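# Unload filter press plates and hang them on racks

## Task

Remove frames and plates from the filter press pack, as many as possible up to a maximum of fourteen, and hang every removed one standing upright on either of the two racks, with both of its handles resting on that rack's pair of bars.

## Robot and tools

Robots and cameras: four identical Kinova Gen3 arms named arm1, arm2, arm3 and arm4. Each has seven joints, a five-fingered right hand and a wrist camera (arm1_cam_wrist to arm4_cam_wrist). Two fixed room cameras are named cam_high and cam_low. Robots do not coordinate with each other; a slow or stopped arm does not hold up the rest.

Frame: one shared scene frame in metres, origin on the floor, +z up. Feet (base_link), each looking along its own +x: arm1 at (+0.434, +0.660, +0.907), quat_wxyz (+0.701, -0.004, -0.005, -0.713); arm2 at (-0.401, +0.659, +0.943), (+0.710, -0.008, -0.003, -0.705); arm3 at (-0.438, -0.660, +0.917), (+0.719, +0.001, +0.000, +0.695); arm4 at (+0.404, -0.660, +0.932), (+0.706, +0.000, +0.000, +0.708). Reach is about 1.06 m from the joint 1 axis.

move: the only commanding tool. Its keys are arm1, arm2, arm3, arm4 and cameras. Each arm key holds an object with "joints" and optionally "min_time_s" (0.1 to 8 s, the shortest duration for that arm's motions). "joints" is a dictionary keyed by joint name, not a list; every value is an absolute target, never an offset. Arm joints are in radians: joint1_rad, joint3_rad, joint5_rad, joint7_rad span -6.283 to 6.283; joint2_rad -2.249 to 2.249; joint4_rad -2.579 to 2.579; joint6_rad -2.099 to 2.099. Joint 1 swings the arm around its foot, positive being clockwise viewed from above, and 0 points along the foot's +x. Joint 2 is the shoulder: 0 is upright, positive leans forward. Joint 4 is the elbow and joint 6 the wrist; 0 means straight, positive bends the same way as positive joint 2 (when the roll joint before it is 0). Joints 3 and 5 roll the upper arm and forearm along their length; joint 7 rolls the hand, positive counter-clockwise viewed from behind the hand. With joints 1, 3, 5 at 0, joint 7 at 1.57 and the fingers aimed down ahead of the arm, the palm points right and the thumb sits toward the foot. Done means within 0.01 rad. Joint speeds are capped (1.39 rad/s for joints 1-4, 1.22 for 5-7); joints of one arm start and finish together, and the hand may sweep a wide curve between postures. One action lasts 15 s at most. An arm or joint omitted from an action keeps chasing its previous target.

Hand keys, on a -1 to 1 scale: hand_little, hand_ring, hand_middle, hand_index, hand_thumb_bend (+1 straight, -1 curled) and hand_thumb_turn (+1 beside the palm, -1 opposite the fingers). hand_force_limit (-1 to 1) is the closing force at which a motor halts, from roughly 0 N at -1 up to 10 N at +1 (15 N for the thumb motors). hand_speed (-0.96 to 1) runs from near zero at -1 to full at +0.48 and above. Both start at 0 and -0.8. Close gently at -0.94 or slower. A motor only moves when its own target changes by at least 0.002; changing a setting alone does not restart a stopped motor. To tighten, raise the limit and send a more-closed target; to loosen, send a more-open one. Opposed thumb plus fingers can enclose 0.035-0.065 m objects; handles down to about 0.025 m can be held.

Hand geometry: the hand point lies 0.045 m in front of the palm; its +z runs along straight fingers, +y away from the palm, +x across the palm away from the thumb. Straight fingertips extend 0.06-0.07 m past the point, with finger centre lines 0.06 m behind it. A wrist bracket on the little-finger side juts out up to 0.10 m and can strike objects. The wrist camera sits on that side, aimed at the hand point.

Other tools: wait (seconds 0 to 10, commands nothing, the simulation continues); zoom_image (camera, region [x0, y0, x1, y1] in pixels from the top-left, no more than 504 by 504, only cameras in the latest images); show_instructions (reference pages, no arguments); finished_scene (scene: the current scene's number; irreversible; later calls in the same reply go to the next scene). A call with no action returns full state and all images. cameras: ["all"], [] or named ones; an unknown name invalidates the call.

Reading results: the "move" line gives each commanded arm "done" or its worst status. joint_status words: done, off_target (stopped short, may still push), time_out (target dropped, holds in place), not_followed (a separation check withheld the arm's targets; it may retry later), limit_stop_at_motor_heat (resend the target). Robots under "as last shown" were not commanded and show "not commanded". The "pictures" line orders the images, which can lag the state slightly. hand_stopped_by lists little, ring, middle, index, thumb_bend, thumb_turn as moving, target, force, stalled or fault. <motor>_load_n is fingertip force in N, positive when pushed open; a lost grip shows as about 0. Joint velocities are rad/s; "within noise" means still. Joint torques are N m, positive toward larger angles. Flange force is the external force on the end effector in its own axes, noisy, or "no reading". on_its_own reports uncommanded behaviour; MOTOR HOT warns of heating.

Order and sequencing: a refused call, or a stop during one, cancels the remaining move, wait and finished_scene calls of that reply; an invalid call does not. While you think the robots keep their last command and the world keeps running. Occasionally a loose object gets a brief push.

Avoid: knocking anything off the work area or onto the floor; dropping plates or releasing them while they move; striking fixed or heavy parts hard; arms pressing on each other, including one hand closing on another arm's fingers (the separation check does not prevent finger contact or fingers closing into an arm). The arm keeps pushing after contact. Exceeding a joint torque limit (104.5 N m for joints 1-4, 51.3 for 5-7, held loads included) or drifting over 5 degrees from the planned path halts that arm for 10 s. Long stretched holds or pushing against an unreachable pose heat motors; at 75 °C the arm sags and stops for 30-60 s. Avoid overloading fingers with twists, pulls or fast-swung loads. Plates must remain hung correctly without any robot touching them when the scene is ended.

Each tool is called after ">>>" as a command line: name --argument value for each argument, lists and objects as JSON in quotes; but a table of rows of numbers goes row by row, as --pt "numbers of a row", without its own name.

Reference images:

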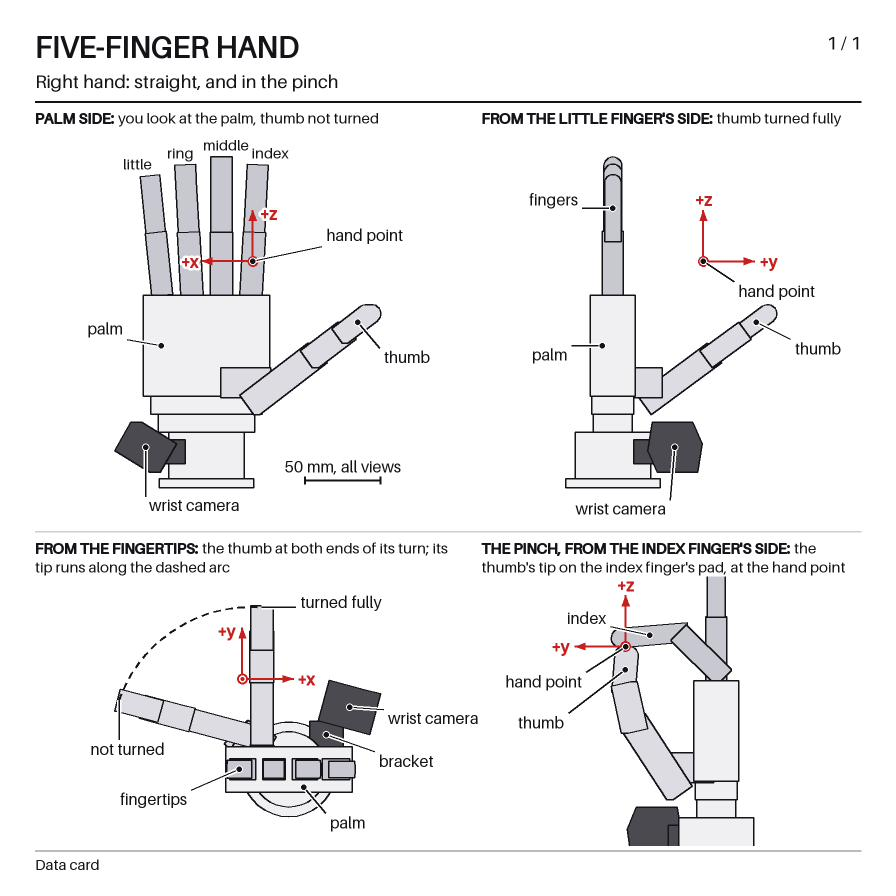

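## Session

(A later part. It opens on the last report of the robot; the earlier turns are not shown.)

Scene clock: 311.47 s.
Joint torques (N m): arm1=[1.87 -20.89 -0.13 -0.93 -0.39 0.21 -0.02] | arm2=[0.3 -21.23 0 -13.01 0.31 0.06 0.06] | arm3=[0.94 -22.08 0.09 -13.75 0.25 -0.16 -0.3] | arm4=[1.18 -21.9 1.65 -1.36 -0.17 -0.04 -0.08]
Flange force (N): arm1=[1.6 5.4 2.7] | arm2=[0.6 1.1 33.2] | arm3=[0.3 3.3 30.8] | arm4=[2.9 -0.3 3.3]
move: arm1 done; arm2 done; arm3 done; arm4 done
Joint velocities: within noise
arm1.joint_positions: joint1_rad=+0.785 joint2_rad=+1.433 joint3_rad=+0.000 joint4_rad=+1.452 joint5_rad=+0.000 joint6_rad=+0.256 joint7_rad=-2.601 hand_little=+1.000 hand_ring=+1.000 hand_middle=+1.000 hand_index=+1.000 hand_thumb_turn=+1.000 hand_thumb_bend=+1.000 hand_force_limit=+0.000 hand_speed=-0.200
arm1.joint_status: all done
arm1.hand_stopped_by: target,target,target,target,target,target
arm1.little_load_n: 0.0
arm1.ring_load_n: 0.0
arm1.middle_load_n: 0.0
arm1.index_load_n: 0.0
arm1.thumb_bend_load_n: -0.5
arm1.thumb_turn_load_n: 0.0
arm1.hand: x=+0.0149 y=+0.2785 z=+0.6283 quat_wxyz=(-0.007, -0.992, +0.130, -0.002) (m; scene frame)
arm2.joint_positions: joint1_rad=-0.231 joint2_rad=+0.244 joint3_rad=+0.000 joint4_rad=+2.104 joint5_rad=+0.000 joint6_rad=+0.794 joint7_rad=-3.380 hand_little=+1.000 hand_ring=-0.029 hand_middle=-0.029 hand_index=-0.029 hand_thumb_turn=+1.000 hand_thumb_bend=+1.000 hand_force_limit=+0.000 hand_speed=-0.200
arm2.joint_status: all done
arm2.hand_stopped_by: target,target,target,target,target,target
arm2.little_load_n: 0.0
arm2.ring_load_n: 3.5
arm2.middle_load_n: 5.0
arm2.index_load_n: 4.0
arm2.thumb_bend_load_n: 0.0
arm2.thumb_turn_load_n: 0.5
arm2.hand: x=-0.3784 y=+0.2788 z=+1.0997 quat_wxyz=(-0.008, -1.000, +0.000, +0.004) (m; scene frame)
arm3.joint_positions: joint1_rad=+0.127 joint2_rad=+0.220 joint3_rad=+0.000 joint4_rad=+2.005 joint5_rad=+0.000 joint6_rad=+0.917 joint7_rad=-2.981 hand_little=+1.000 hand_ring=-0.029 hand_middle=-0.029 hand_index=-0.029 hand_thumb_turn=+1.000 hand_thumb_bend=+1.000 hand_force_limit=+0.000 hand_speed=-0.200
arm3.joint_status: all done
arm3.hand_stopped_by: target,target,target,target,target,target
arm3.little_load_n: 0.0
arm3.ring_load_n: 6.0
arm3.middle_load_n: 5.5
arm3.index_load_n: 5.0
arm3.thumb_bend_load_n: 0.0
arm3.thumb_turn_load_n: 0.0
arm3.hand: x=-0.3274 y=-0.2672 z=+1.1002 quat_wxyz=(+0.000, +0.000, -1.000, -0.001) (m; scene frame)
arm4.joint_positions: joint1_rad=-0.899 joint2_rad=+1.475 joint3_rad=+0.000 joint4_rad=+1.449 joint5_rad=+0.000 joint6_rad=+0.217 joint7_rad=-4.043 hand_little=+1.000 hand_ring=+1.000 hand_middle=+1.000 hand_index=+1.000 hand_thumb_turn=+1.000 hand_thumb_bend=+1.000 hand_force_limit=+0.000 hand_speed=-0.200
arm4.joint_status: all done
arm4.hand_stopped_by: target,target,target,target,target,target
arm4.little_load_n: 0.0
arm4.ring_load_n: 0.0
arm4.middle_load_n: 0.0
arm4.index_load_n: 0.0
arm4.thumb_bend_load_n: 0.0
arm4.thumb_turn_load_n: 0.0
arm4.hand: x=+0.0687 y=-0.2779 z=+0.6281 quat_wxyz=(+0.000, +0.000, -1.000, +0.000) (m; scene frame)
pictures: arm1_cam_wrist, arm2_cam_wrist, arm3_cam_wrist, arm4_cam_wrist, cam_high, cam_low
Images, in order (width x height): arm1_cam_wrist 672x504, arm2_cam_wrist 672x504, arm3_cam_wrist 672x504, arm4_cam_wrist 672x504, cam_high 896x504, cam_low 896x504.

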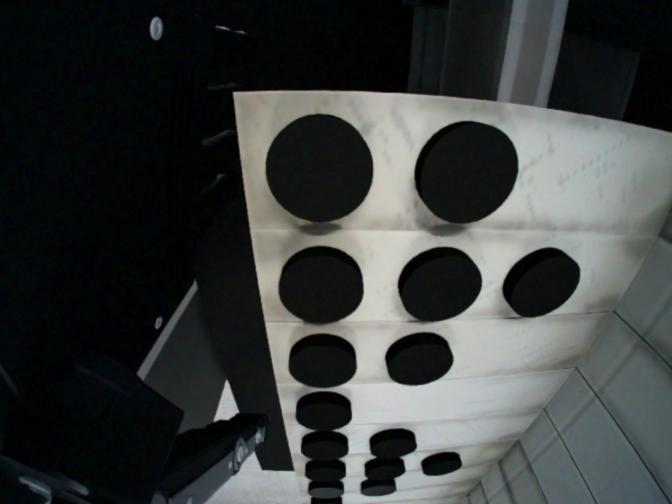

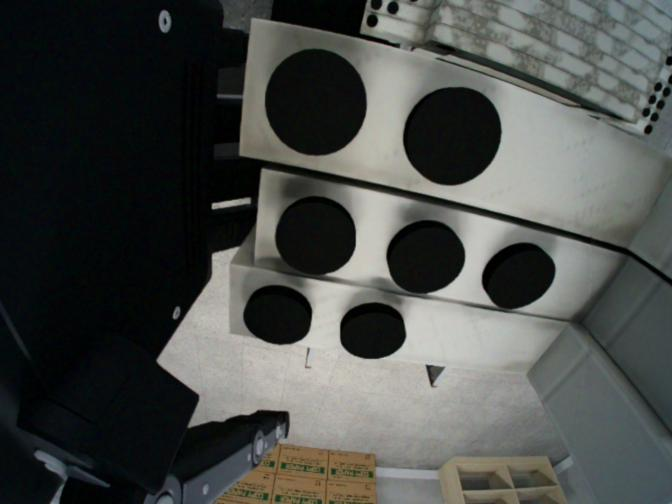

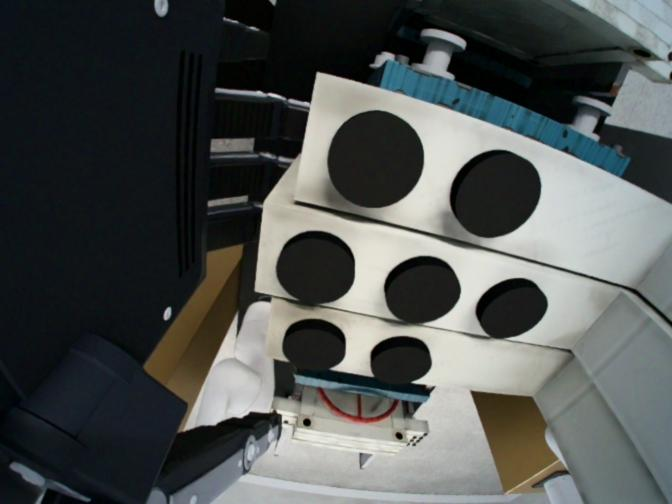

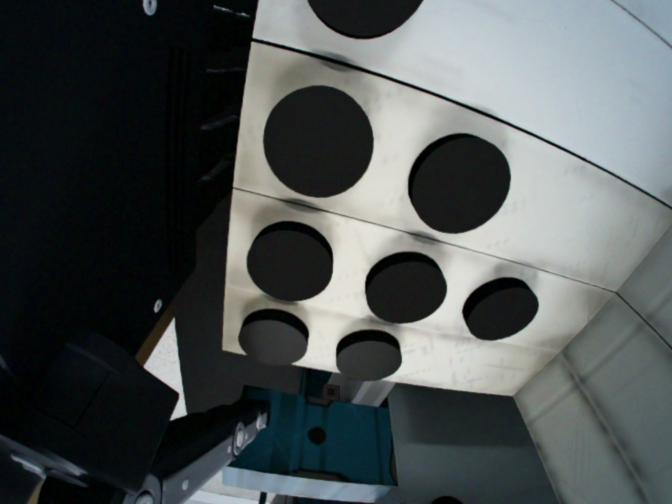

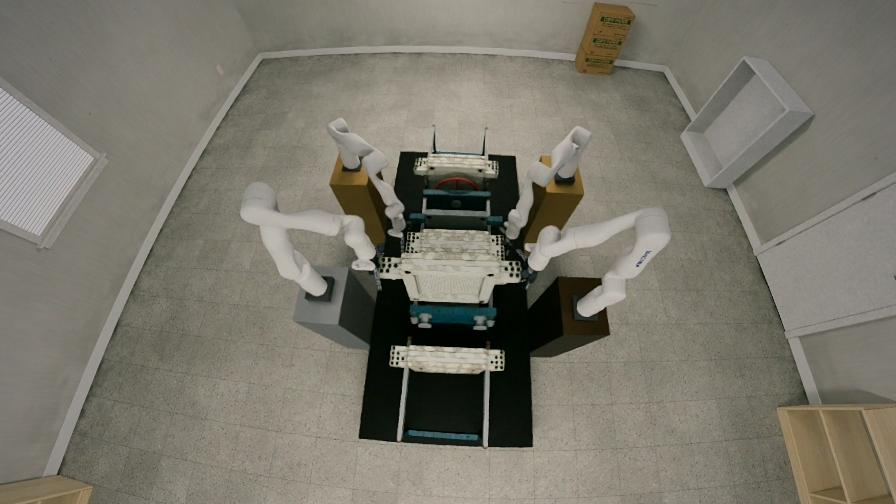

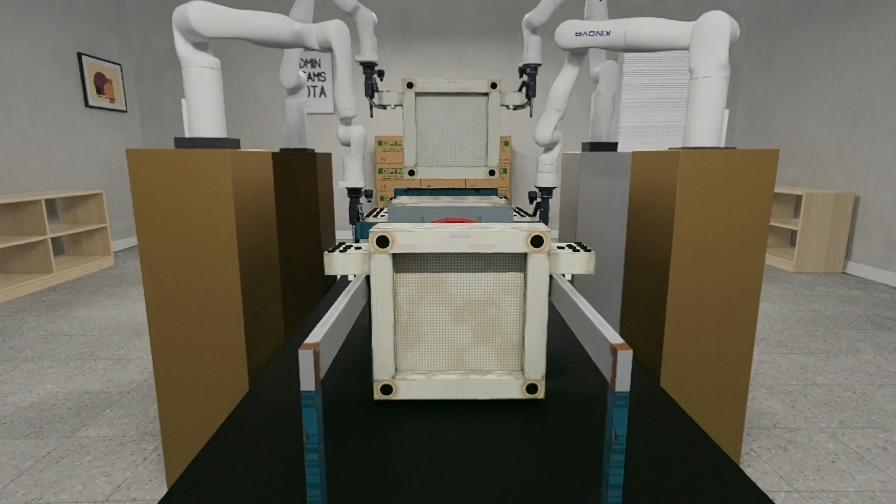

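>>> move --arm1 '{"joints":{"hand_index":-0.03,"hand_middle":-0.03,"hand_ring":-0.03}}' --arm4 '{"joints":{"hand_index":-0.03,"hand_middle":-0.03,"hand_ring":-0.03}}' --arm2 '{"joints":{"joint1_rad":0.0055,"joint2_rad":0.238,"joint4_rad":2.114,"joint6_rad":0.789,"joint7_rad":-3.143},"min_time_s":1.4}' --arm3 '{"joints":{"joint1_rad":-0.102,"joint2_rad":0.2005,"joint4_rad":2.0305,"joint6_rad":0.911,"joint7_rad":-3.2095},"min_time_s":1.4}'

>>> move --arm1 '{"joints":{"joint1_rad":0.775,"joint2_rad":1.266,"joint4_rad":1.5815,"joint6_rad":0.294,"joint7_rad":-2.611},"min_time_s":1.4}' --arm4 '{"joints":{"joint1_rad":-0.891,"joint2_rad":1.306,"joint4_rad":1.592,"joint6_rad":0.244,"joint7_rad":-4.035},"min_time_s":1.4}' --arm2 '{"joints":{"joint1_rad":0.247,"joint2_rad":0.2695,"joint4_rad":2.0705,"joint6_rad":0.8015,"joint7_rad":-2.902},"min_time_s":1.4}' --arm3 '{"joints":{"joint1_rad":-0.336,"joint2_rad":0.219,"joint4_rad":2.005,"joint6_rad":0.917,"joint7_rad":-3.444},"min_time_s":1.4}' --cameras '["all"]'

Scene clock: 322.67 s.
Joint torques (N m): arm1=[1.84 -21.01 -0.09 -0.95 -0.41 0.19 -0.01] | arm2=[0.44 -21.02 0.07 -12.49 0.2 0.26 0.07] | arm3=[0.77 -21.25 0 -13.06 0.34 0.3 -0.34] | arm4=[1.12 -21.91 1.65 -1.44 -0.19 -0.07 -0.11]
Flange force (N): arm1=[1.4 5.5 2.9] | arm2=[0.8 2.5 33.3] | arm3=[0.4 4.3 31.0] | arm4=[2.7 -0.2 3.2]
move: arm1 done; arm2 done; arm3 done; arm4 done
Joint velocities: within noise
arm1.joint_positions: joint1_rad=+0.785 joint2_rad=+1.433 joint3_rad=+0.000 joint4_rad=+1.452 joint5_rad=+0.000 joint6_rad=+0.256 joint7_rad=-2.601 hand_little=+1.000 hand_ring=-0.030 hand_middle=-0.030 hand_index=-0.030 hand_thumb_turn=+1.000 hand_thumb_bend=+1.000 hand_force_limit=+0.000 hand_speed=-0.200
arm1.joint_status: all done
arm1.hand_stopped_by: target,target,target,target,target,target
arm1.little_load_n: 0.0
arm1.ring_load_n: 0.0
arm1.middle_load_n: 0.5
arm1.index_load_n: 0.0
arm1.thumb_bend_load_n: 0.0
arm1.thumb_turn_load_n: 0.0
arm1.hand: x=+0.0149 y=+0.2785 z=+0.6283 quat_wxyz=(-0.007, -0.992, +0.130, -0.002) (m; scene frame)
arm2.joint_positions: joint1_rad=+0.006 joint2_rad=+0.238 joint3_rad=+0.000 joint4_rad=+2.114 joint5_rad=+0.000 joint6_rad=+0.789 joint7_rad=-3.143 hand_little=+1.000 hand_ring=-0.029 hand_middle=-0.029 hand_index=-0.029 hand_thumb_turn=+1.000 hand_thumb_bend=+1.000 hand_force_limit=+0.000 hand_speed=-0.200
arm2.joint_status: all done
arm2.hand_stopped_by: target,target,target,target,target,target
arm2.little_load_n: 0.0
arm2.ring_load_n: 4.5
arm2.middle_load_n: 4.0
arm2.index_load_n: 3.5
arm2.thumb_bend_load_n: 0.0
arm2.thumb_turn_load_n: 0.0
arm2.hand: x=-0.4554 y=+0.2784 z=+1.1000 quat_wxyz=(-0.008, -1.000, +0.000, +0.004) (m; scene frame)
arm3.joint_positions: joint1_rad=-0.102 joint2_rad=+0.201 joint3_rad=+0.000 joint4_rad=+2.030 joint5_rad=+0.000 joint6_rad=+0.911 joint7_rad=-3.209 hand_little=+1.000 hand_ring=-0.029 hand_middle=-0.029 hand_index=-0.029 hand_thumb_turn=+1.000 hand_thumb_bend=+1.000 hand_force_limit=+0.000 hand_speed=-0.200
arm3.joint_status: all done
arm3.hand_stopped_by: target,target,target,target,target,target
arm3.little_load_n: 0.0
arm3.ring_load_n: 5.5
arm3.middle_load_n: 5.5
arm3.index_load_n: 5.0
arm3.thumb_bend_load_n: 0.0
arm3.thumb_turn_load_n: 0.0
arm3.hand: x=-0.4044 y=-0.2672 z=+1.1003 quat_wxyz=(+0.000, +0.000, -1.000, -0.001) (m; scene frame)
arm4.joint_positions: joint1_rad=-0.899 joint2_rad=+1.475 joint3_rad=+0.000 joint4_rad=+1.449 joint5_rad=+0.000 joint6_rad=+0.217 joint7_rad=-4.043 hand_little=+1.000 hand_ring=-0.030 hand_middle=-0.030 hand_index=-0.030 hand_thumb_turn=+1.000 hand_thumb_bend=+1.000 hand_force_limit=+0.000 hand_speed=-0.200
arm4.joint_status: all done
arm4.hand_stopped_by: target,target,target,target,target,target
arm4.little_load_n: 0.0
arm4.ring_load_n: 0.0
arm4.middle_load_n: 0.0
arm4.index_load_n: 0.0
arm4.thumb_bend_load_n: 0.0
arm4.thumb_turn_load_n: 0.0
arm4.hand: x=+0.0687 y=-0.2779 z=+0.6281 quat_wxyz=(+0.000, +0.000, -1.000, +0.000) (m; scene frame)
pictures: none

Scene clock: 324.40 s.
Joint torques (N m): arm1=[1.77 -37.44 -0.18 -4.91 -0.46 -0.93 0.02] | arm2=[0.58 -22.31 0.22 -13.26 0.18 -0.01 0.05] | arm3=[0.42 -21.87 -0.08 -13.39 0.53 0.18 -0.28] | arm4=[0.94 -36.87 2.73 -4.01 0.04 -0.32 -0.09]
Flange force (N): arm1=[0.8 6.6 34.8] | arm2=[1.1 1.6 33.5] | arm3=[0.6 3.6 31.0] | arm4=[3.2 0.7 34.6]
move: arm1 done; arm2 done; arm3 done; arm4 done
Joint velocities: within noise
arm1.joint_positions: joint1_rad=+0.775 joint2_rad=+1.266 joint3_rad=+0.000 joint4_rad=+1.582 joint5_rad=+0.000 joint6_rad=+0.294 joint7_rad=-2.611 hand_little=+1.000 hand_ring=-0.029 hand_middle=-0.029 hand_index=-0.029 hand_thumb_turn=+1.000 hand_thumb_bend=+1.000 hand_force_limit=+0.000 hand_speed=-0.200
arm1.joint_status: all done
arm1.hand_stopped_by: target,target,target,target,target,target
arm1.little_load_n: 0.0
arm1.ring_load_n: 5.5
arm1.middle_load_n: 10.5
arm1.index_load_n: 7.0
arm1.thumb_bend_load_n: 0.0
arm1.thumb_turn_load_n: 0.0
arm1.hand: x=+0.0210 y=+0.2786 z=+0.7000 quat_wxyz=(-0.007, -0.992, +0.130, -0.002) (m; scene frame)
arm2.joint_positions: joint1_rad=+0.247 joint2_rad=+0.270 joint3_rad=+0.000 joint4_rad=+2.070 joint5_rad=+0.000 joint6_rad=+0.801 joint7_rad=-2.902 hand_little=+1.000 hand_ring=-0.029 hand_middle=-0.029 hand_index=-0.029 hand_thumb_turn=+1.000 hand_thumb_bend=+1.000 hand_force_limit=+0.000 hand_speed=-0.200
arm2.joint_status: all done
arm2.hand_stopped_by: target,target,target,target,target,target
arm2.little_load_n: 0.0
arm2.ring_load_n: 4.5
arm2.middle_load_n: 4.0
arm2.index_load_n: 3.5
arm2.thumb_bend_load_n: 0.0
arm2.thumb_turn_load_n: 0.0
arm2.hand: x=-0.5355 y=+0.2788 z=+1.1000 quat_wxyz=(-0.008, -1.000, +0.000, +0.004) (m; scene frame)
arm3.joint_positions: joint1_rad=-0.336 joint2_rad=+0.219 joint3_rad=+0.000 joint4_rad=+2.005 joint5_rad=+0.000 joint6_rad=+0.917 joint7_rad=-3.444 hand_little=+1.000 hand_ring=-0.029 hand_middle=-0.029 hand_index=-0.029 hand_thumb_turn=+1.000 hand_thumb_bend=+1.000 hand_force_limit=+0.000 hand_speed=-0.200
arm3.joint_status: all done
arm3.hand_stopped_by: target,target,target,target,target,target
arm3.little_load_n: 0.0
arm3.ring_load_n: 6.0
arm3.middle_load_n: 6.0
arm3.index_load_n: 5.0
arm3.thumb_bend_load_n: 0.0
arm3.thumb_turn_load_n: 0.0
arm3.hand: x=-0.4844 y=-0.2670 z=+1.1005 quat_wxyz=(+0.000, +0.000, -1.000, -0.001) (m; scene frame)
arm4.joint_positions: joint1_rad=-0.891 joint2_rad=+1.306 joint3_rad=+0.000 joint4_rad=+1.592 joint5_rad=+0.000 joint6_rad=+0.244 joint7_rad=-4.035 hand_little=+1.000 hand_ring=-0.029 hand_middle=-0.029 hand_index=-0.029 hand_thumb_turn=+1.000 hand_thumb_bend=+1.000 hand_force_limit=+0.000 hand_speed=-0.200
arm4.joint_status: all done
arm4.hand_stopped_by: target,target,target,target,target,target
arm4.little_load_n: 0.0
arm4.ring_load_n: 5.5
arm4.middle_load_n: 8.5
arm4.index_load_n: 6.0
arm4.thumb_bend_load_n: 0.0
arm4.thumb_turn_load_n: 0.0
arm4.hand: x=+0.0753 y=-0.2782 z=+0.6998 quat_wxyz=(+0.000, +0.000, -1.000, +0.000) (m; scene frame)
pictures: arm1_cam_wrist, arm2_cam_wrist, arm3_cam_wrist, arm4_cam_wrist, cam_high, cam_low
Images, in order (width x height): arm1_cam_wrist 672x504, arm2_cam_wrist 672x504, arm3_cam_wrist 672x504, arm4_cam_wrist 672x504, cam_high 896x504, cam_low 896x504.

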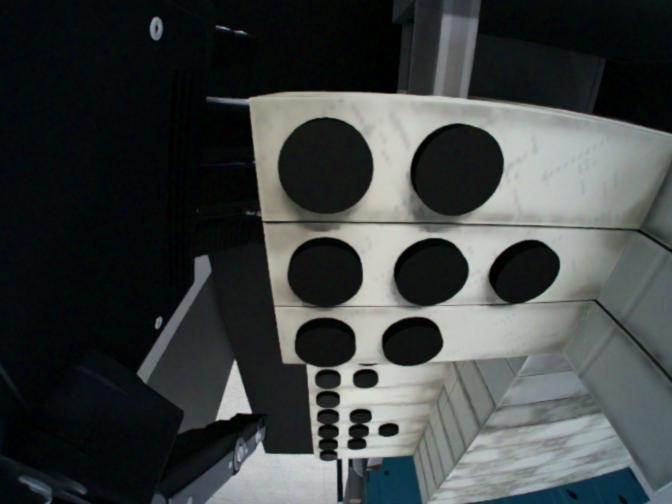

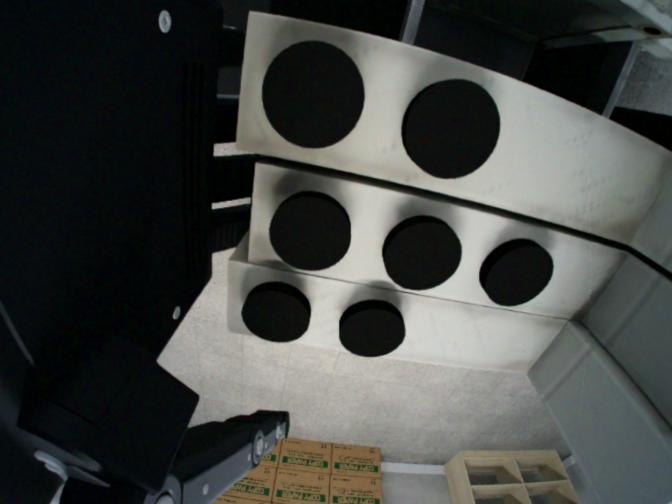

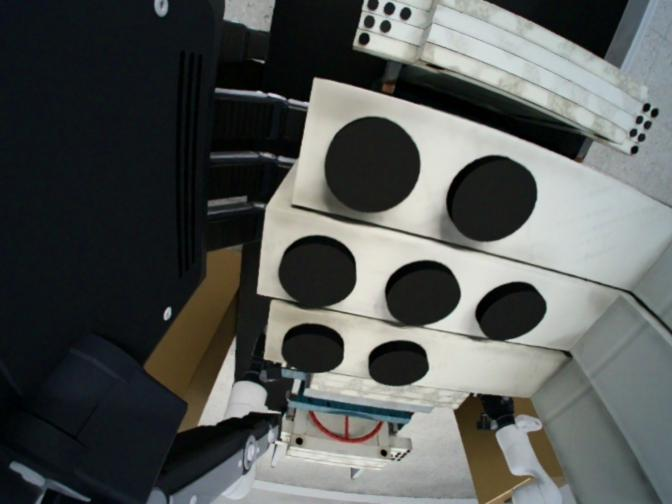

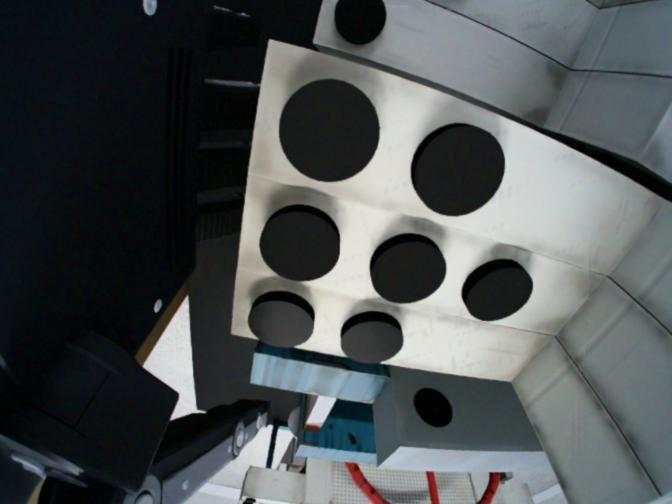

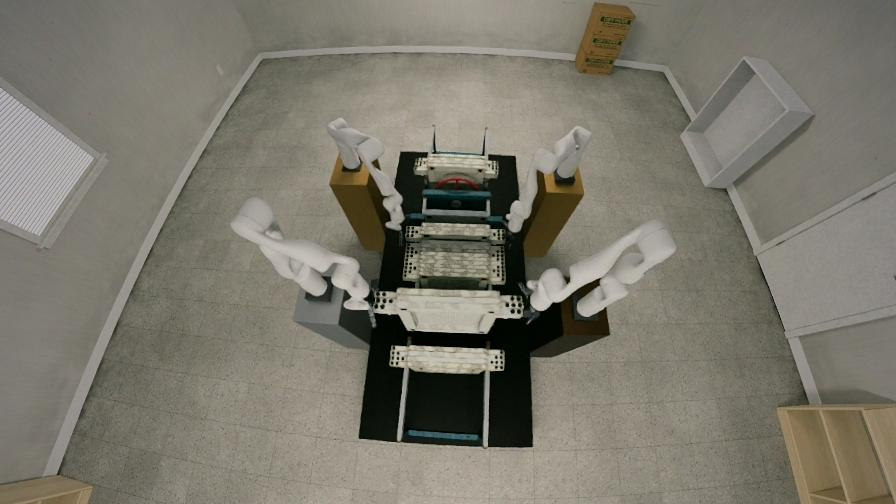

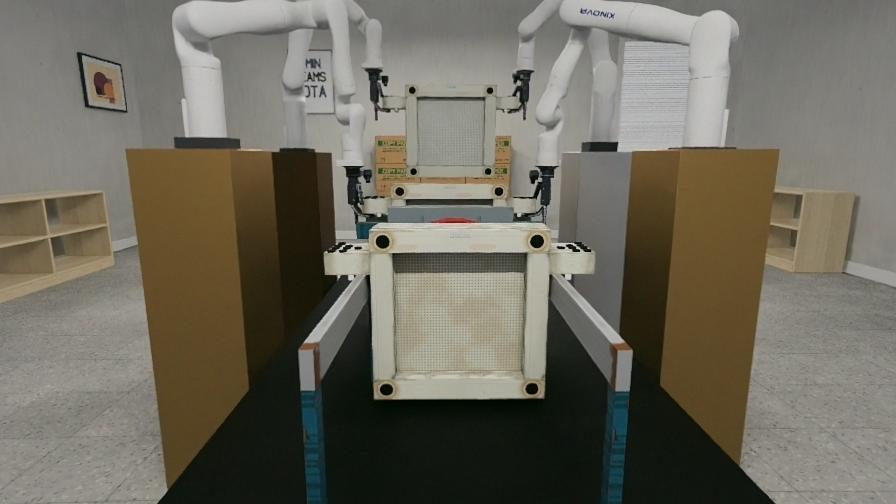

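>>> move --arm1 '{"joints":{"joint1_rad":0.731,"joint2_rad":0.935,"joint4_rad":1.7645,"joint6_rad":0.442,"joint7_rad":-2.656},"min_time_s":1.6}' --arm4 '{"joints":{"joint1_rad":-0.853,"joint2_rad":0.970,"joint4_rad":1.799,"joint6_rad":0.373,"joint7_rad":-3.997},"min_time_s":1.6}' --arm2 '{"joints":{"joint1_rad":0.460,"joint2_rad":0.333,"joint4_rad":1.9745,"joint6_rad":0.834,"joint7_rad":-2.689},"min_time_s":1.5}' --arm3 '{"joints":{"joint1_rad":-0.5435,"joint2_rad":0.274,"joint4_rad":1.928,"joint6_rad":0.940,"joint7_rad":-3.651},"min_time_s":1.5}'

>>> move --arm1 '{"joints":{"joint1_rad":0.714,"joint2_rad":0.626,"joint4_rad":1.792,"joint6_rad":0.724,"joint7_rad":-2.410},"min_time_s":1.8}' --arm4 '{"joints":{"joint1_rad":-0.8015,"joint2_rad":0.651,"joint4_rad":1.837,"joint6_rad":0.654,"joint7_rad":-3.946},"min_time_s":1.8}' --arm2 '{"joints":{"joint1_rad":0.634,"joint2_rad":0.421,"joint4_rad":1.832,"joint6_rad":0.888,"joint7_rad":-2.514},"min_time_s":1.5}' --arm3 '{"joints":{"joint1_rad":-0.7145,"joint2_rad":0.357,"joint4_rad":1.8025,"joint6_rad":0.982,"joint7_rad":-3.822},"min_time_s":1.5}' --cameras '["all"]'

Scene clock: 327.57 s.
Joint torques (N m): arm1=[2.49 -34.61 0.63 -6.7 -0.35 -0.58 -0.02] | arm2=[0.65 -24.56 0.35 -13.43 0.13 0.07 0.08] | arm3=[0.26 -23.45 -0.26 -13.35 0.44 0.43 -0.37] | arm4=[0.38 -34.51 1.81 -5.68 -0.02 -0.13 -0.15]
Flange force (N): arm1=[2.0 8.4 33.2] | arm2=[0.9 2.3 33.1] | arm3=[0.7 3.6 30.7] | arm4=[3.5 2.9 34.4]
move: arm1 done; arm2 done; arm3 done; arm4 done
Joint velocities: within noise
arm1.joint_positions: joint1_rad=+0.731 joint2_rad=+0.935 joint3_rad=+0.000 joint4_rad=+1.764 joint5_rad=+0.000 joint6_rad=+0.442 joint7_rad=-2.656 hand_little=+1.000 hand_ring=-0.029 hand_middle=-0.029 hand_index=-0.029 hand_thumb_turn=+1.000 hand_thumb_bend=+1.000 hand_force_limit=+0.000 hand_speed=-0.200
arm1.joint_status: all done
arm1.hand_stopped_by: target,target,target,target,target,target
arm1.little_load_n: 0.0
arm1.ring_load_n: 5.0
arm1.middle_load_n: 8.5
arm1.index_load_n: 6.5
arm1.thumb_bend_load_n: 0.0
arm1.thumb_turn_load_n: 0.0
arm1.hand: x=+0.0487 y=+0.2790 z=+0.8403 quat_wxyz=(-0.007, -0.991, +0.130, -0.002) (m; scene frame)
arm2.joint_positions: joint1_rad=+0.460 joint2_rad=+0.333 joint3_rad=+0.000 joint4_rad=+1.974 joint5_rad=+0.000 joint6_rad=+0.834 joint7_rad=-2.689 hand_little=+1.000 hand_ring=-0.029 hand_middle=-0.030 hand_index=-0.029 hand_thumb_turn=+1.000 hand_thumb_bend=+1.000 hand_force_limit=+0.000 hand_speed=-0.200
arm2.joint_status: all done
arm2.hand_stopped_by: target,target,target,target,target,target
arm2.little_load_n: 0.0
arm2.ring_load_n: 5.0
arm2.middle_load_n: 2.5
arm2.index_load_n: 3.5
arm2.thumb_bend_load_n: 0.0
arm2.thumb_turn_load_n: 0.0
arm2.hand: x=-0.6155 y=+0.2789 z=+1.1002 quat_wxyz=(-0.008, -1.000, +0.000, +0.004) (m; scene frame)
arm3.joint_positions: joint1_rad=-0.544 joint2_rad=+0.274 joint3_rad=+0.000 joint4_rad=+1.928 joint5_rad=+0.000 joint6_rad=+0.940 joint7_rad=-3.651 hand_little=+1.000 hand_ring=-0.029 hand_middle=-0.029 hand_index=-0.029 hand_thumb_turn=+1.000 hand_thumb_bend=+1.000 hand_force_limit=+0.000 hand_speed=-0.200
arm3.joint_status: all done
arm3.hand_stopped_by: target,target,target,target,target,target
arm3.little_load_n: 0.0
arm3.ring_load_n: 5.5
arm3.middle_load_n: 6.0
arm3.index_load_n: 5.0
arm3.thumb_bend_load_n: 0.0
arm3.thumb_turn_load_n: 0.0
arm3.hand: x=-0.5642 y=-0.2672 z=+1.1004 quat_wxyz=(+0.000, +0.000, -1.000, -0.001) (m; scene frame)
arm4.joint_positions: joint1_rad=-0.853 joint2_rad=+0.970 joint3_rad=+0.000 joint4_rad=+1.799 joint5_rad=+0.000 joint6_rad=+0.373 joint7_rad=-3.997 hand_little=+1.000 hand_ring=-0.029 hand_middle=-0.029 hand_index=-0.029 hand_thumb_turn=+1.000 hand_thumb_bend=+1.000 hand_force_limit=+0.000 hand_speed=-0.200
arm4.joint_status: all done
arm4.hand_stopped_by: target,target,target,target,target,target
arm4.little_load_n: 0.0
arm4.ring_load_n: 5.0
arm4.middle_load_n: 10.0
arm4.index_load_n: 5.5
arm4.thumb_bend_load_n: 0.0
arm4.thumb_turn_load_n: 0.0
arm4.hand: x=+0.1031 y=-0.2782 z=+0.8399 quat_wxyz=(+0.000, +0.000, -1.000, +0.000) (m; scene frame)
pictures: none

Scene clock: 329.70 s.
Joint torques (N m): arm1=[2.77 -31.48 0.56 -10.32 -0.3 -0.09 0.01] | arm2=[1.26 -28.12 1.19 -14.99 0.46 -0.5 -0.02] | arm3=[-0.47 -26.36 -0.94 -14.6 0.1 -0.01 -0.22] | arm4=[0.2 -31.85 1.35 -9.59 0.03 0.03 -0.14]
Flange force (N): arm1=[-0.3 9.7 31.6] | arm2=[2.6 1.7 32.9] | arm3=[-0.8 2.5 30.6] | arm4=[4.5 4.8 33.1]
move: arm1 done; arm2 done; arm3 done; arm4 done
Joint velocities: within noise
arm1.joint_positions: joint1_rad=+0.714 joint2_rad=+0.626 joint3_rad=+0.000 joint4_rad=+1.792 joint5_rad=+0.000 joint6_rad=+0.724 joint7_rad=-2.410 hand_little=+1.000 hand_ring=-0.029 hand_middle=-0.029 hand_index=-0.029 hand_thumb_turn=+1.000 hand_thumb_bend=+1.000 hand_force_limit=+0.000 hand_speed=-0.200
arm1.joint_status: all done
arm1.hand_stopped_by: target,target,target,target,target,target
arm1.little_load_n: 0.0
arm1.ring_load_n: 4.5
arm1.middle_load_n: 7.0
arm1.index_load_n: 6.0
arm1.thumb_bend_load_n: 0.0
arm1.thumb_turn_load_n: 0.0
arm1.hand: x=+0.0812 y=+0.2789 z=+0.9800 quat_wxyz=(-0.007, -1.000, -0.001, -0.001) (m; scene frame)
arm2.joint_positions: joint1_rad=+0.634 joint2_rad=+0.421 joint3_rad=+0.000 joint4_rad=+1.832 joint5_rad=+0.000 joint6_rad=+0.888 joint7_rad=-2.514 hand_little=+1.000 hand_ring=-0.029 hand_middle=-0.029 hand_index=-0.029 hand_thumb_turn=+1.000 hand_thumb_bend=+1.000 hand_force_limit=+0.000 hand_speed=-0.200
arm2.joint_status: all done
arm2.hand_stopped_by: target,target,target,target,target,target
arm2.little_load_n: 0.0
arm2.ring_load_n: 2.5
arm2.middle_load_n: 5.0
arm2.index_load_n: 4.0
arm2.thumb_bend_load_n: -0.5
arm2.thumb_turn_load_n: 0.0
arm2.hand: x=-0.6953 y=+0.2787 z=+1.1002 quat_wxyz=(-0.008, -1.000, +0.000, +0.004) (m; scene frame)
arm3.joint_positions: joint1_rad=-0.714 joint2_rad=+0.357 joint3_rad=+0.000 joint4_rad=+1.802 joint5_rad=+0.000 joint6_rad=+0.982 joint7_rad=-3.822 hand_little=+1.000 hand_ring=-0.029 hand_middle=-0.029 hand_index=-0.029 hand_thumb_turn=+1.000 hand_thumb_bend=+1.000 hand_force_limit=+0.000 hand_speed=-0.200
arm3.joint_status: all done
arm3.hand_stopped_by: target,target,target,target,target,target
arm3.little_load_n: 0.0
arm3.ring_load_n: 5.5
arm3.middle_load_n: 6.5
arm3.index_load_n: 4.5
arm3.thumb_bend_load_n: 0.0
arm3.thumb_turn_load_n: 0.0
arm3.hand: x=-0.6443 y=-0.2670 z=+1.1006 quat_wxyz=(+0.000, +0.000, -1.000, -0.001) (m; scene frame)
arm4.joint_positions: joint1_rad=-0.802 joint2_rad=+0.651 joint3_rad=+0.000 joint4_rad=+1.837 joint5_rad=+0.000 joint6_rad=+0.654 joint7_rad=-3.946 hand_little=+1.000 hand_ring=-0.029 hand_middle=-0.029 hand_index=-0.029 hand_thumb_turn=+1.000 hand_thumb_bend=+1.000 hand_force_limit=+0.000 hand_speed=-0.200
arm4.joint_status: all done
arm4.hand_stopped_by: target,target,target,target,target,target
arm4.little_load_n: 0.0
arm4.ring_load_n: 5.5
arm4.middle_load_n: 10.5
arm4.index_load_n: 7.5
arm4.thumb_bend_load_n: 0.0
arm4.thumb_turn_load_n: 0.0
arm4.hand: x=+0.1312 y=-0.2722 z=+0.9799 quat_wxyz=(+0.000, +0.000, -1.000, +0.000) (m; scene frame)
pictures: arm1_cam_wrist, arm2_cam_wrist, arm3_cam_wrist, arm4_cam_wrist, cam_high, cam_low
Images, in order (width x height): arm1_cam_wrist 672x504, arm2_cam_wrist 672x504, arm3_cam_wrist 672x504, arm4_cam_wrist 672x504, cam_high 896x504, cam_low 896x504.

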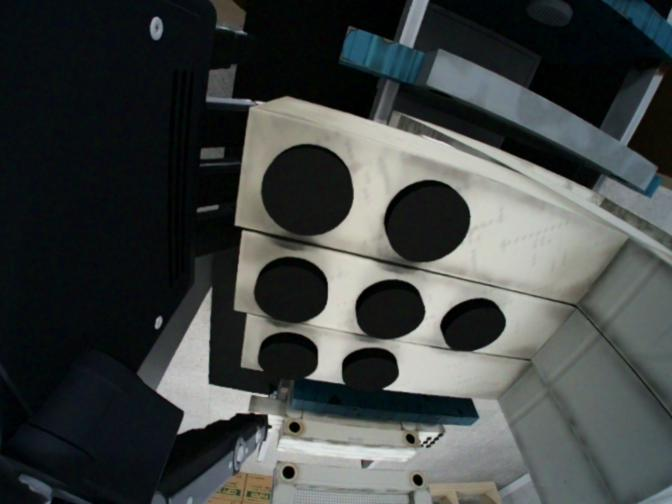

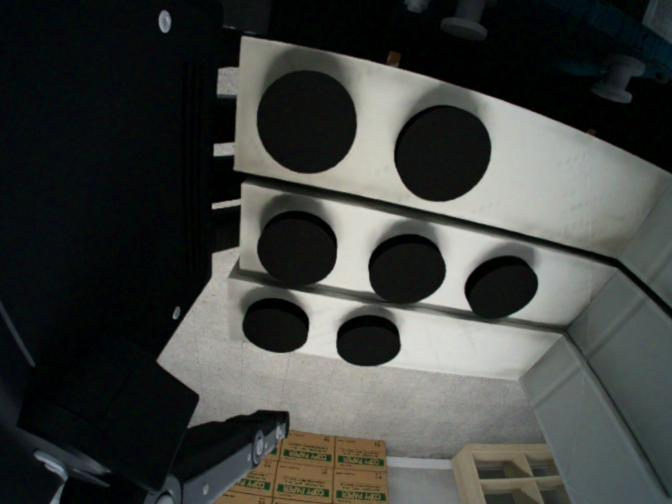

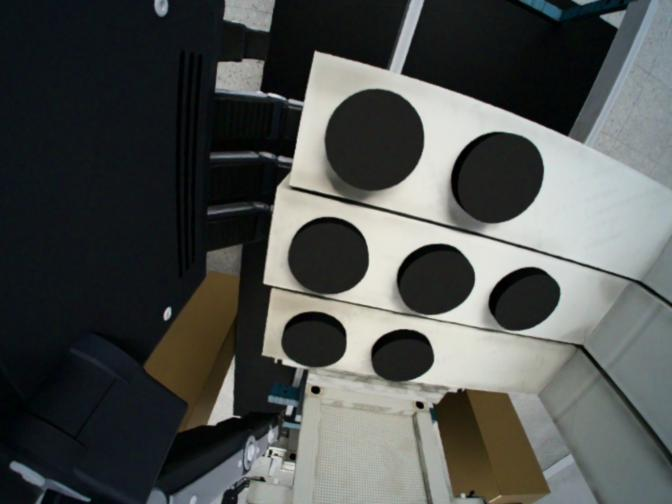

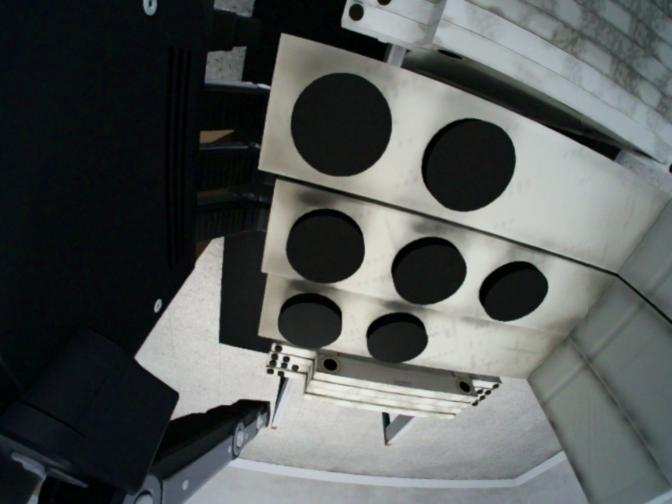

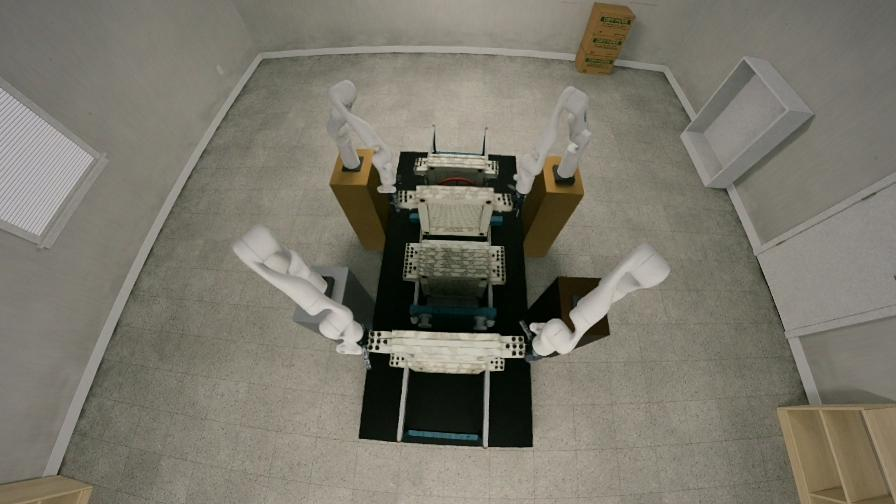

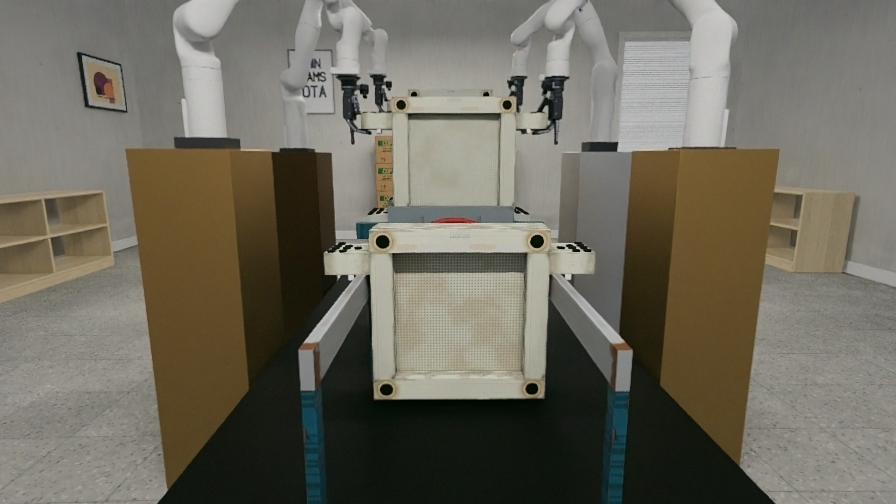

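>>> move --arm1 '{"joints":{"joint1_rad":0.6632,"joint2_rad":0.4067,"joint4_rad":1.7011,"joint6_rad":1.0338,"joint7_rad":-2.4615},"min_time_s":1.5}' --arm4 '{"joints":{"joint1_rad":-0.7488,"joint2_rad":0.4218,"joint4_rad":1.7532,"joint6_rad":0.9666,"joint7_rad":-3.8932},"min_time_s":1.5}' --arm2 '{"joints":{"joint1_rad":0.7728,"joint2_rad":0.5278,"joint4_rad":1.6458,"joint6_rad":0.968,"joint7_rad":-2.3759},"min_time_s":1.5}' --arm3 '{"joints":{"joint1_rad":-0.8498,"joint2_rad":0.462,"joint4_rad":1.6323,"joint6_rad":1.0473,"joint7_rad":-3.9575},"min_time_s":1.5}' --cameras '["cam_low","cam_high"]'

Scene clock: 335.03 s.
Joint torques (N m): arm1=[2.77 -28.94 0.44 -13.72 -0.18 -0.08 0.02] | arm2=[0.6 -31.48 0.18 -15.05 -0.14 0.21 0.12] | arm3=[0.13 -29.52 0.06 -14.33 0.67 0.66 -0.35] | arm4=[0.3 -29.65 1.09 -13.5 0.09 -0.01 -0.11]
Flange force (N): arm1=[-0.5 9.8 29.5] | arm2=[1.0 1.4 32.9] | arm3=[1.2 2.3 30.4] | arm4=[5.2 5.3 31.4]
move: arm1 done; arm2 done; arm3 done; arm4 done
Joint velocities: within noise
arm1.joint_positions: joint1_rad=+0.663 joint2_rad=+0.407 joint3_rad=+0.000 joint4_rad=+1.701 joint5_rad=+0.000 joint6_rad=+1.034 joint7_rad=-2.461 hand_little=+1.000 hand_ring=-0.029 hand_middle=-0.029 hand_index=-0.029 hand_thumb_turn=+1.000 hand_thumb_bend=+1.000 hand_force_limit=+0.000 hand_speed=-0.200
arm1.joint_status: all done
arm1.hand_stopped_by: target,target,target,target,target,target
arm1.little_load_n: 0.0
arm1.ring_load_n: 4.0
arm1.middle_load_n: 4.5
arm1.index_load_n: 5.0
arm1.thumb_bend_load_n: 0.0
arm1.thumb_turn_load_n: 0.0
arm1.hand: x=+0.1090 y=+0.2786 z=+1.1003 quat_wxyz=(-0.007, -1.000, +0.000, -0.001) (m; scene frame)
arm2.joint_positions: joint1_rad=+0.773 joint2_rad=+0.528 joint3_rad=+0.000 joint4_rad=+1.646 joint5_rad=+0.000 joint6_rad=+0.968 joint7_rad=-2.376 hand_little=+1.000 hand_ring=-0.029 hand_middle=-0.030 hand_index=-0.029 hand_thumb_turn=+1.000 hand_thumb_bend=+1.000 hand_force_limit=+0.000 hand_speed=-0.200
arm2.joint_status: all done
arm2.hand_stopped_by: target,target,target,target,target,target
arm2.little_load_n: 0.0
arm2.ring_load_n: 6.5
arm2.middle_load_n: 1.0
arm2.index_load_n: 3.5
arm2.thumb_bend_load_n: 0.0
arm2.thumb_turn_load_n: 0.0
arm2.hand: x=-0.7754 y=+0.2789 z=+1.1003 quat_wxyz=(-0.008, -1.000, +0.000, +0.004) (m; scene frame)
arm3.joint_positions: joint1_rad=-0.850 joint2_rad=+0.462 joint3_rad=+0.000 joint4_rad=+1.632 joint5_rad=+0.000 joint6_rad=+1.047 joint7_rad=-3.957 hand_little=+1.000 hand_ring=-0.029 hand_middle=-0.029 hand_index=-0.029 hand_thumb_turn=+1.000 hand_thumb_bend=+1.000 hand_force_limit=+0.000 hand_speed=-0.200
arm3.joint_status: all done
arm3.hand_stopped_by: target,target,target,target,target,target
arm3.little_load_n: 0.0
arm3.ring_load_n: 5.5
arm3.middle_load_n: 6.5
arm3.index_load_n: 4.5
arm3.thumb_bend_load_n: 0.0
arm3.thumb_turn_load_n: 0.0
arm3.hand: x=-0.7244 y=-0.2669 z=+1.1005 quat_wxyz=(+0.000, +0.000, -1.000, -0.001) (m; scene frame)
arm4.joint_positions: joint1_rad=-0.749 joint2_rad=+0.422 joint3_rad=+0.000 joint4_rad=+1.753 joint5_rad=+0.000 joint6_rad=+0.967 joint7_rad=-3.893 hand_little=+1.000 hand_ring=-0.029 hand_middle=-0.029 hand_index=-0.029 hand_thumb_turn=+1.000 hand_thumb_bend=+1.000 hand_force_limit=+0.000 hand_speed=-0.200
arm4.joint_status: all done
arm4.hand_stopped_by: target,target,target,target,target,target
arm4.little_load_n: 0.0
arm4.ring_load_n: 5.5
arm4.middle_load_n: 10.5
arm4.index_load_n: 7.5
arm4.thumb_bend_load_n: 0.0
arm4.thumb_turn_load_n: 0.0
arm4.hand: x=+0.1591 y=-0.2677 z=+1.1001 quat_wxyz=(+0.000, +0.000, -1.000, +0.000) (m; scene frame)
pictures: cam_high, cam_low
Images, in order (width x height): cam_high 896x504, cam_low 896x504.

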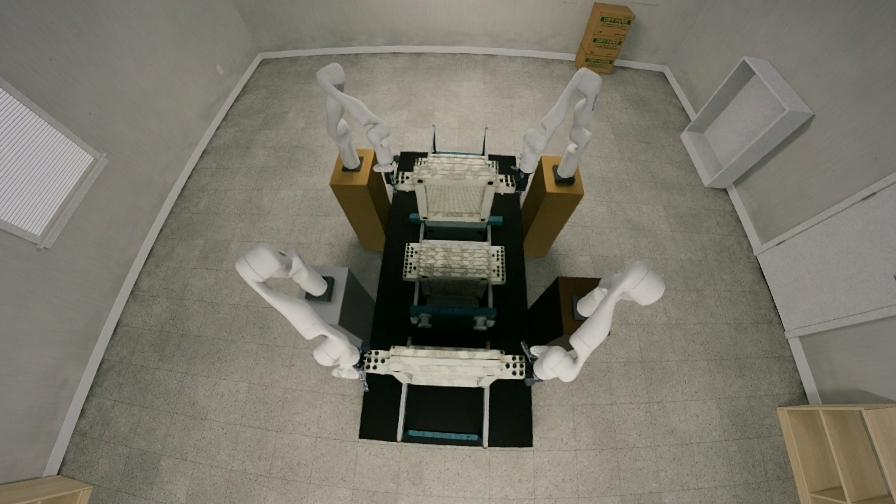

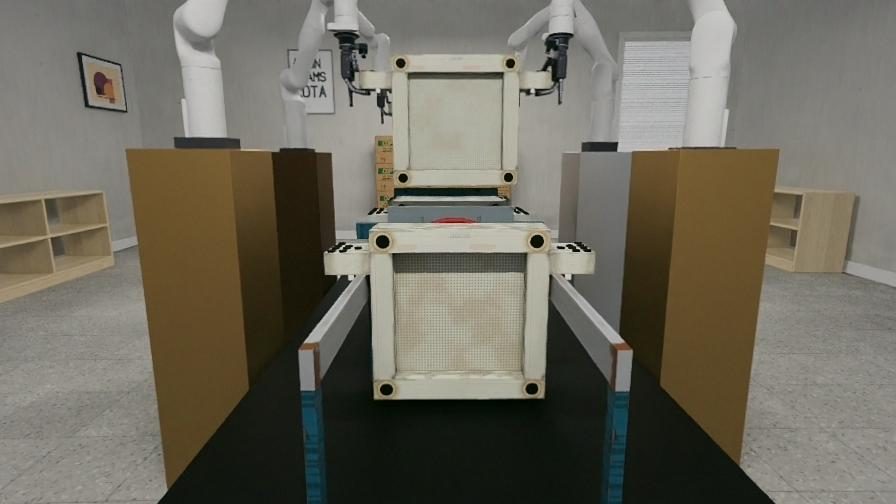

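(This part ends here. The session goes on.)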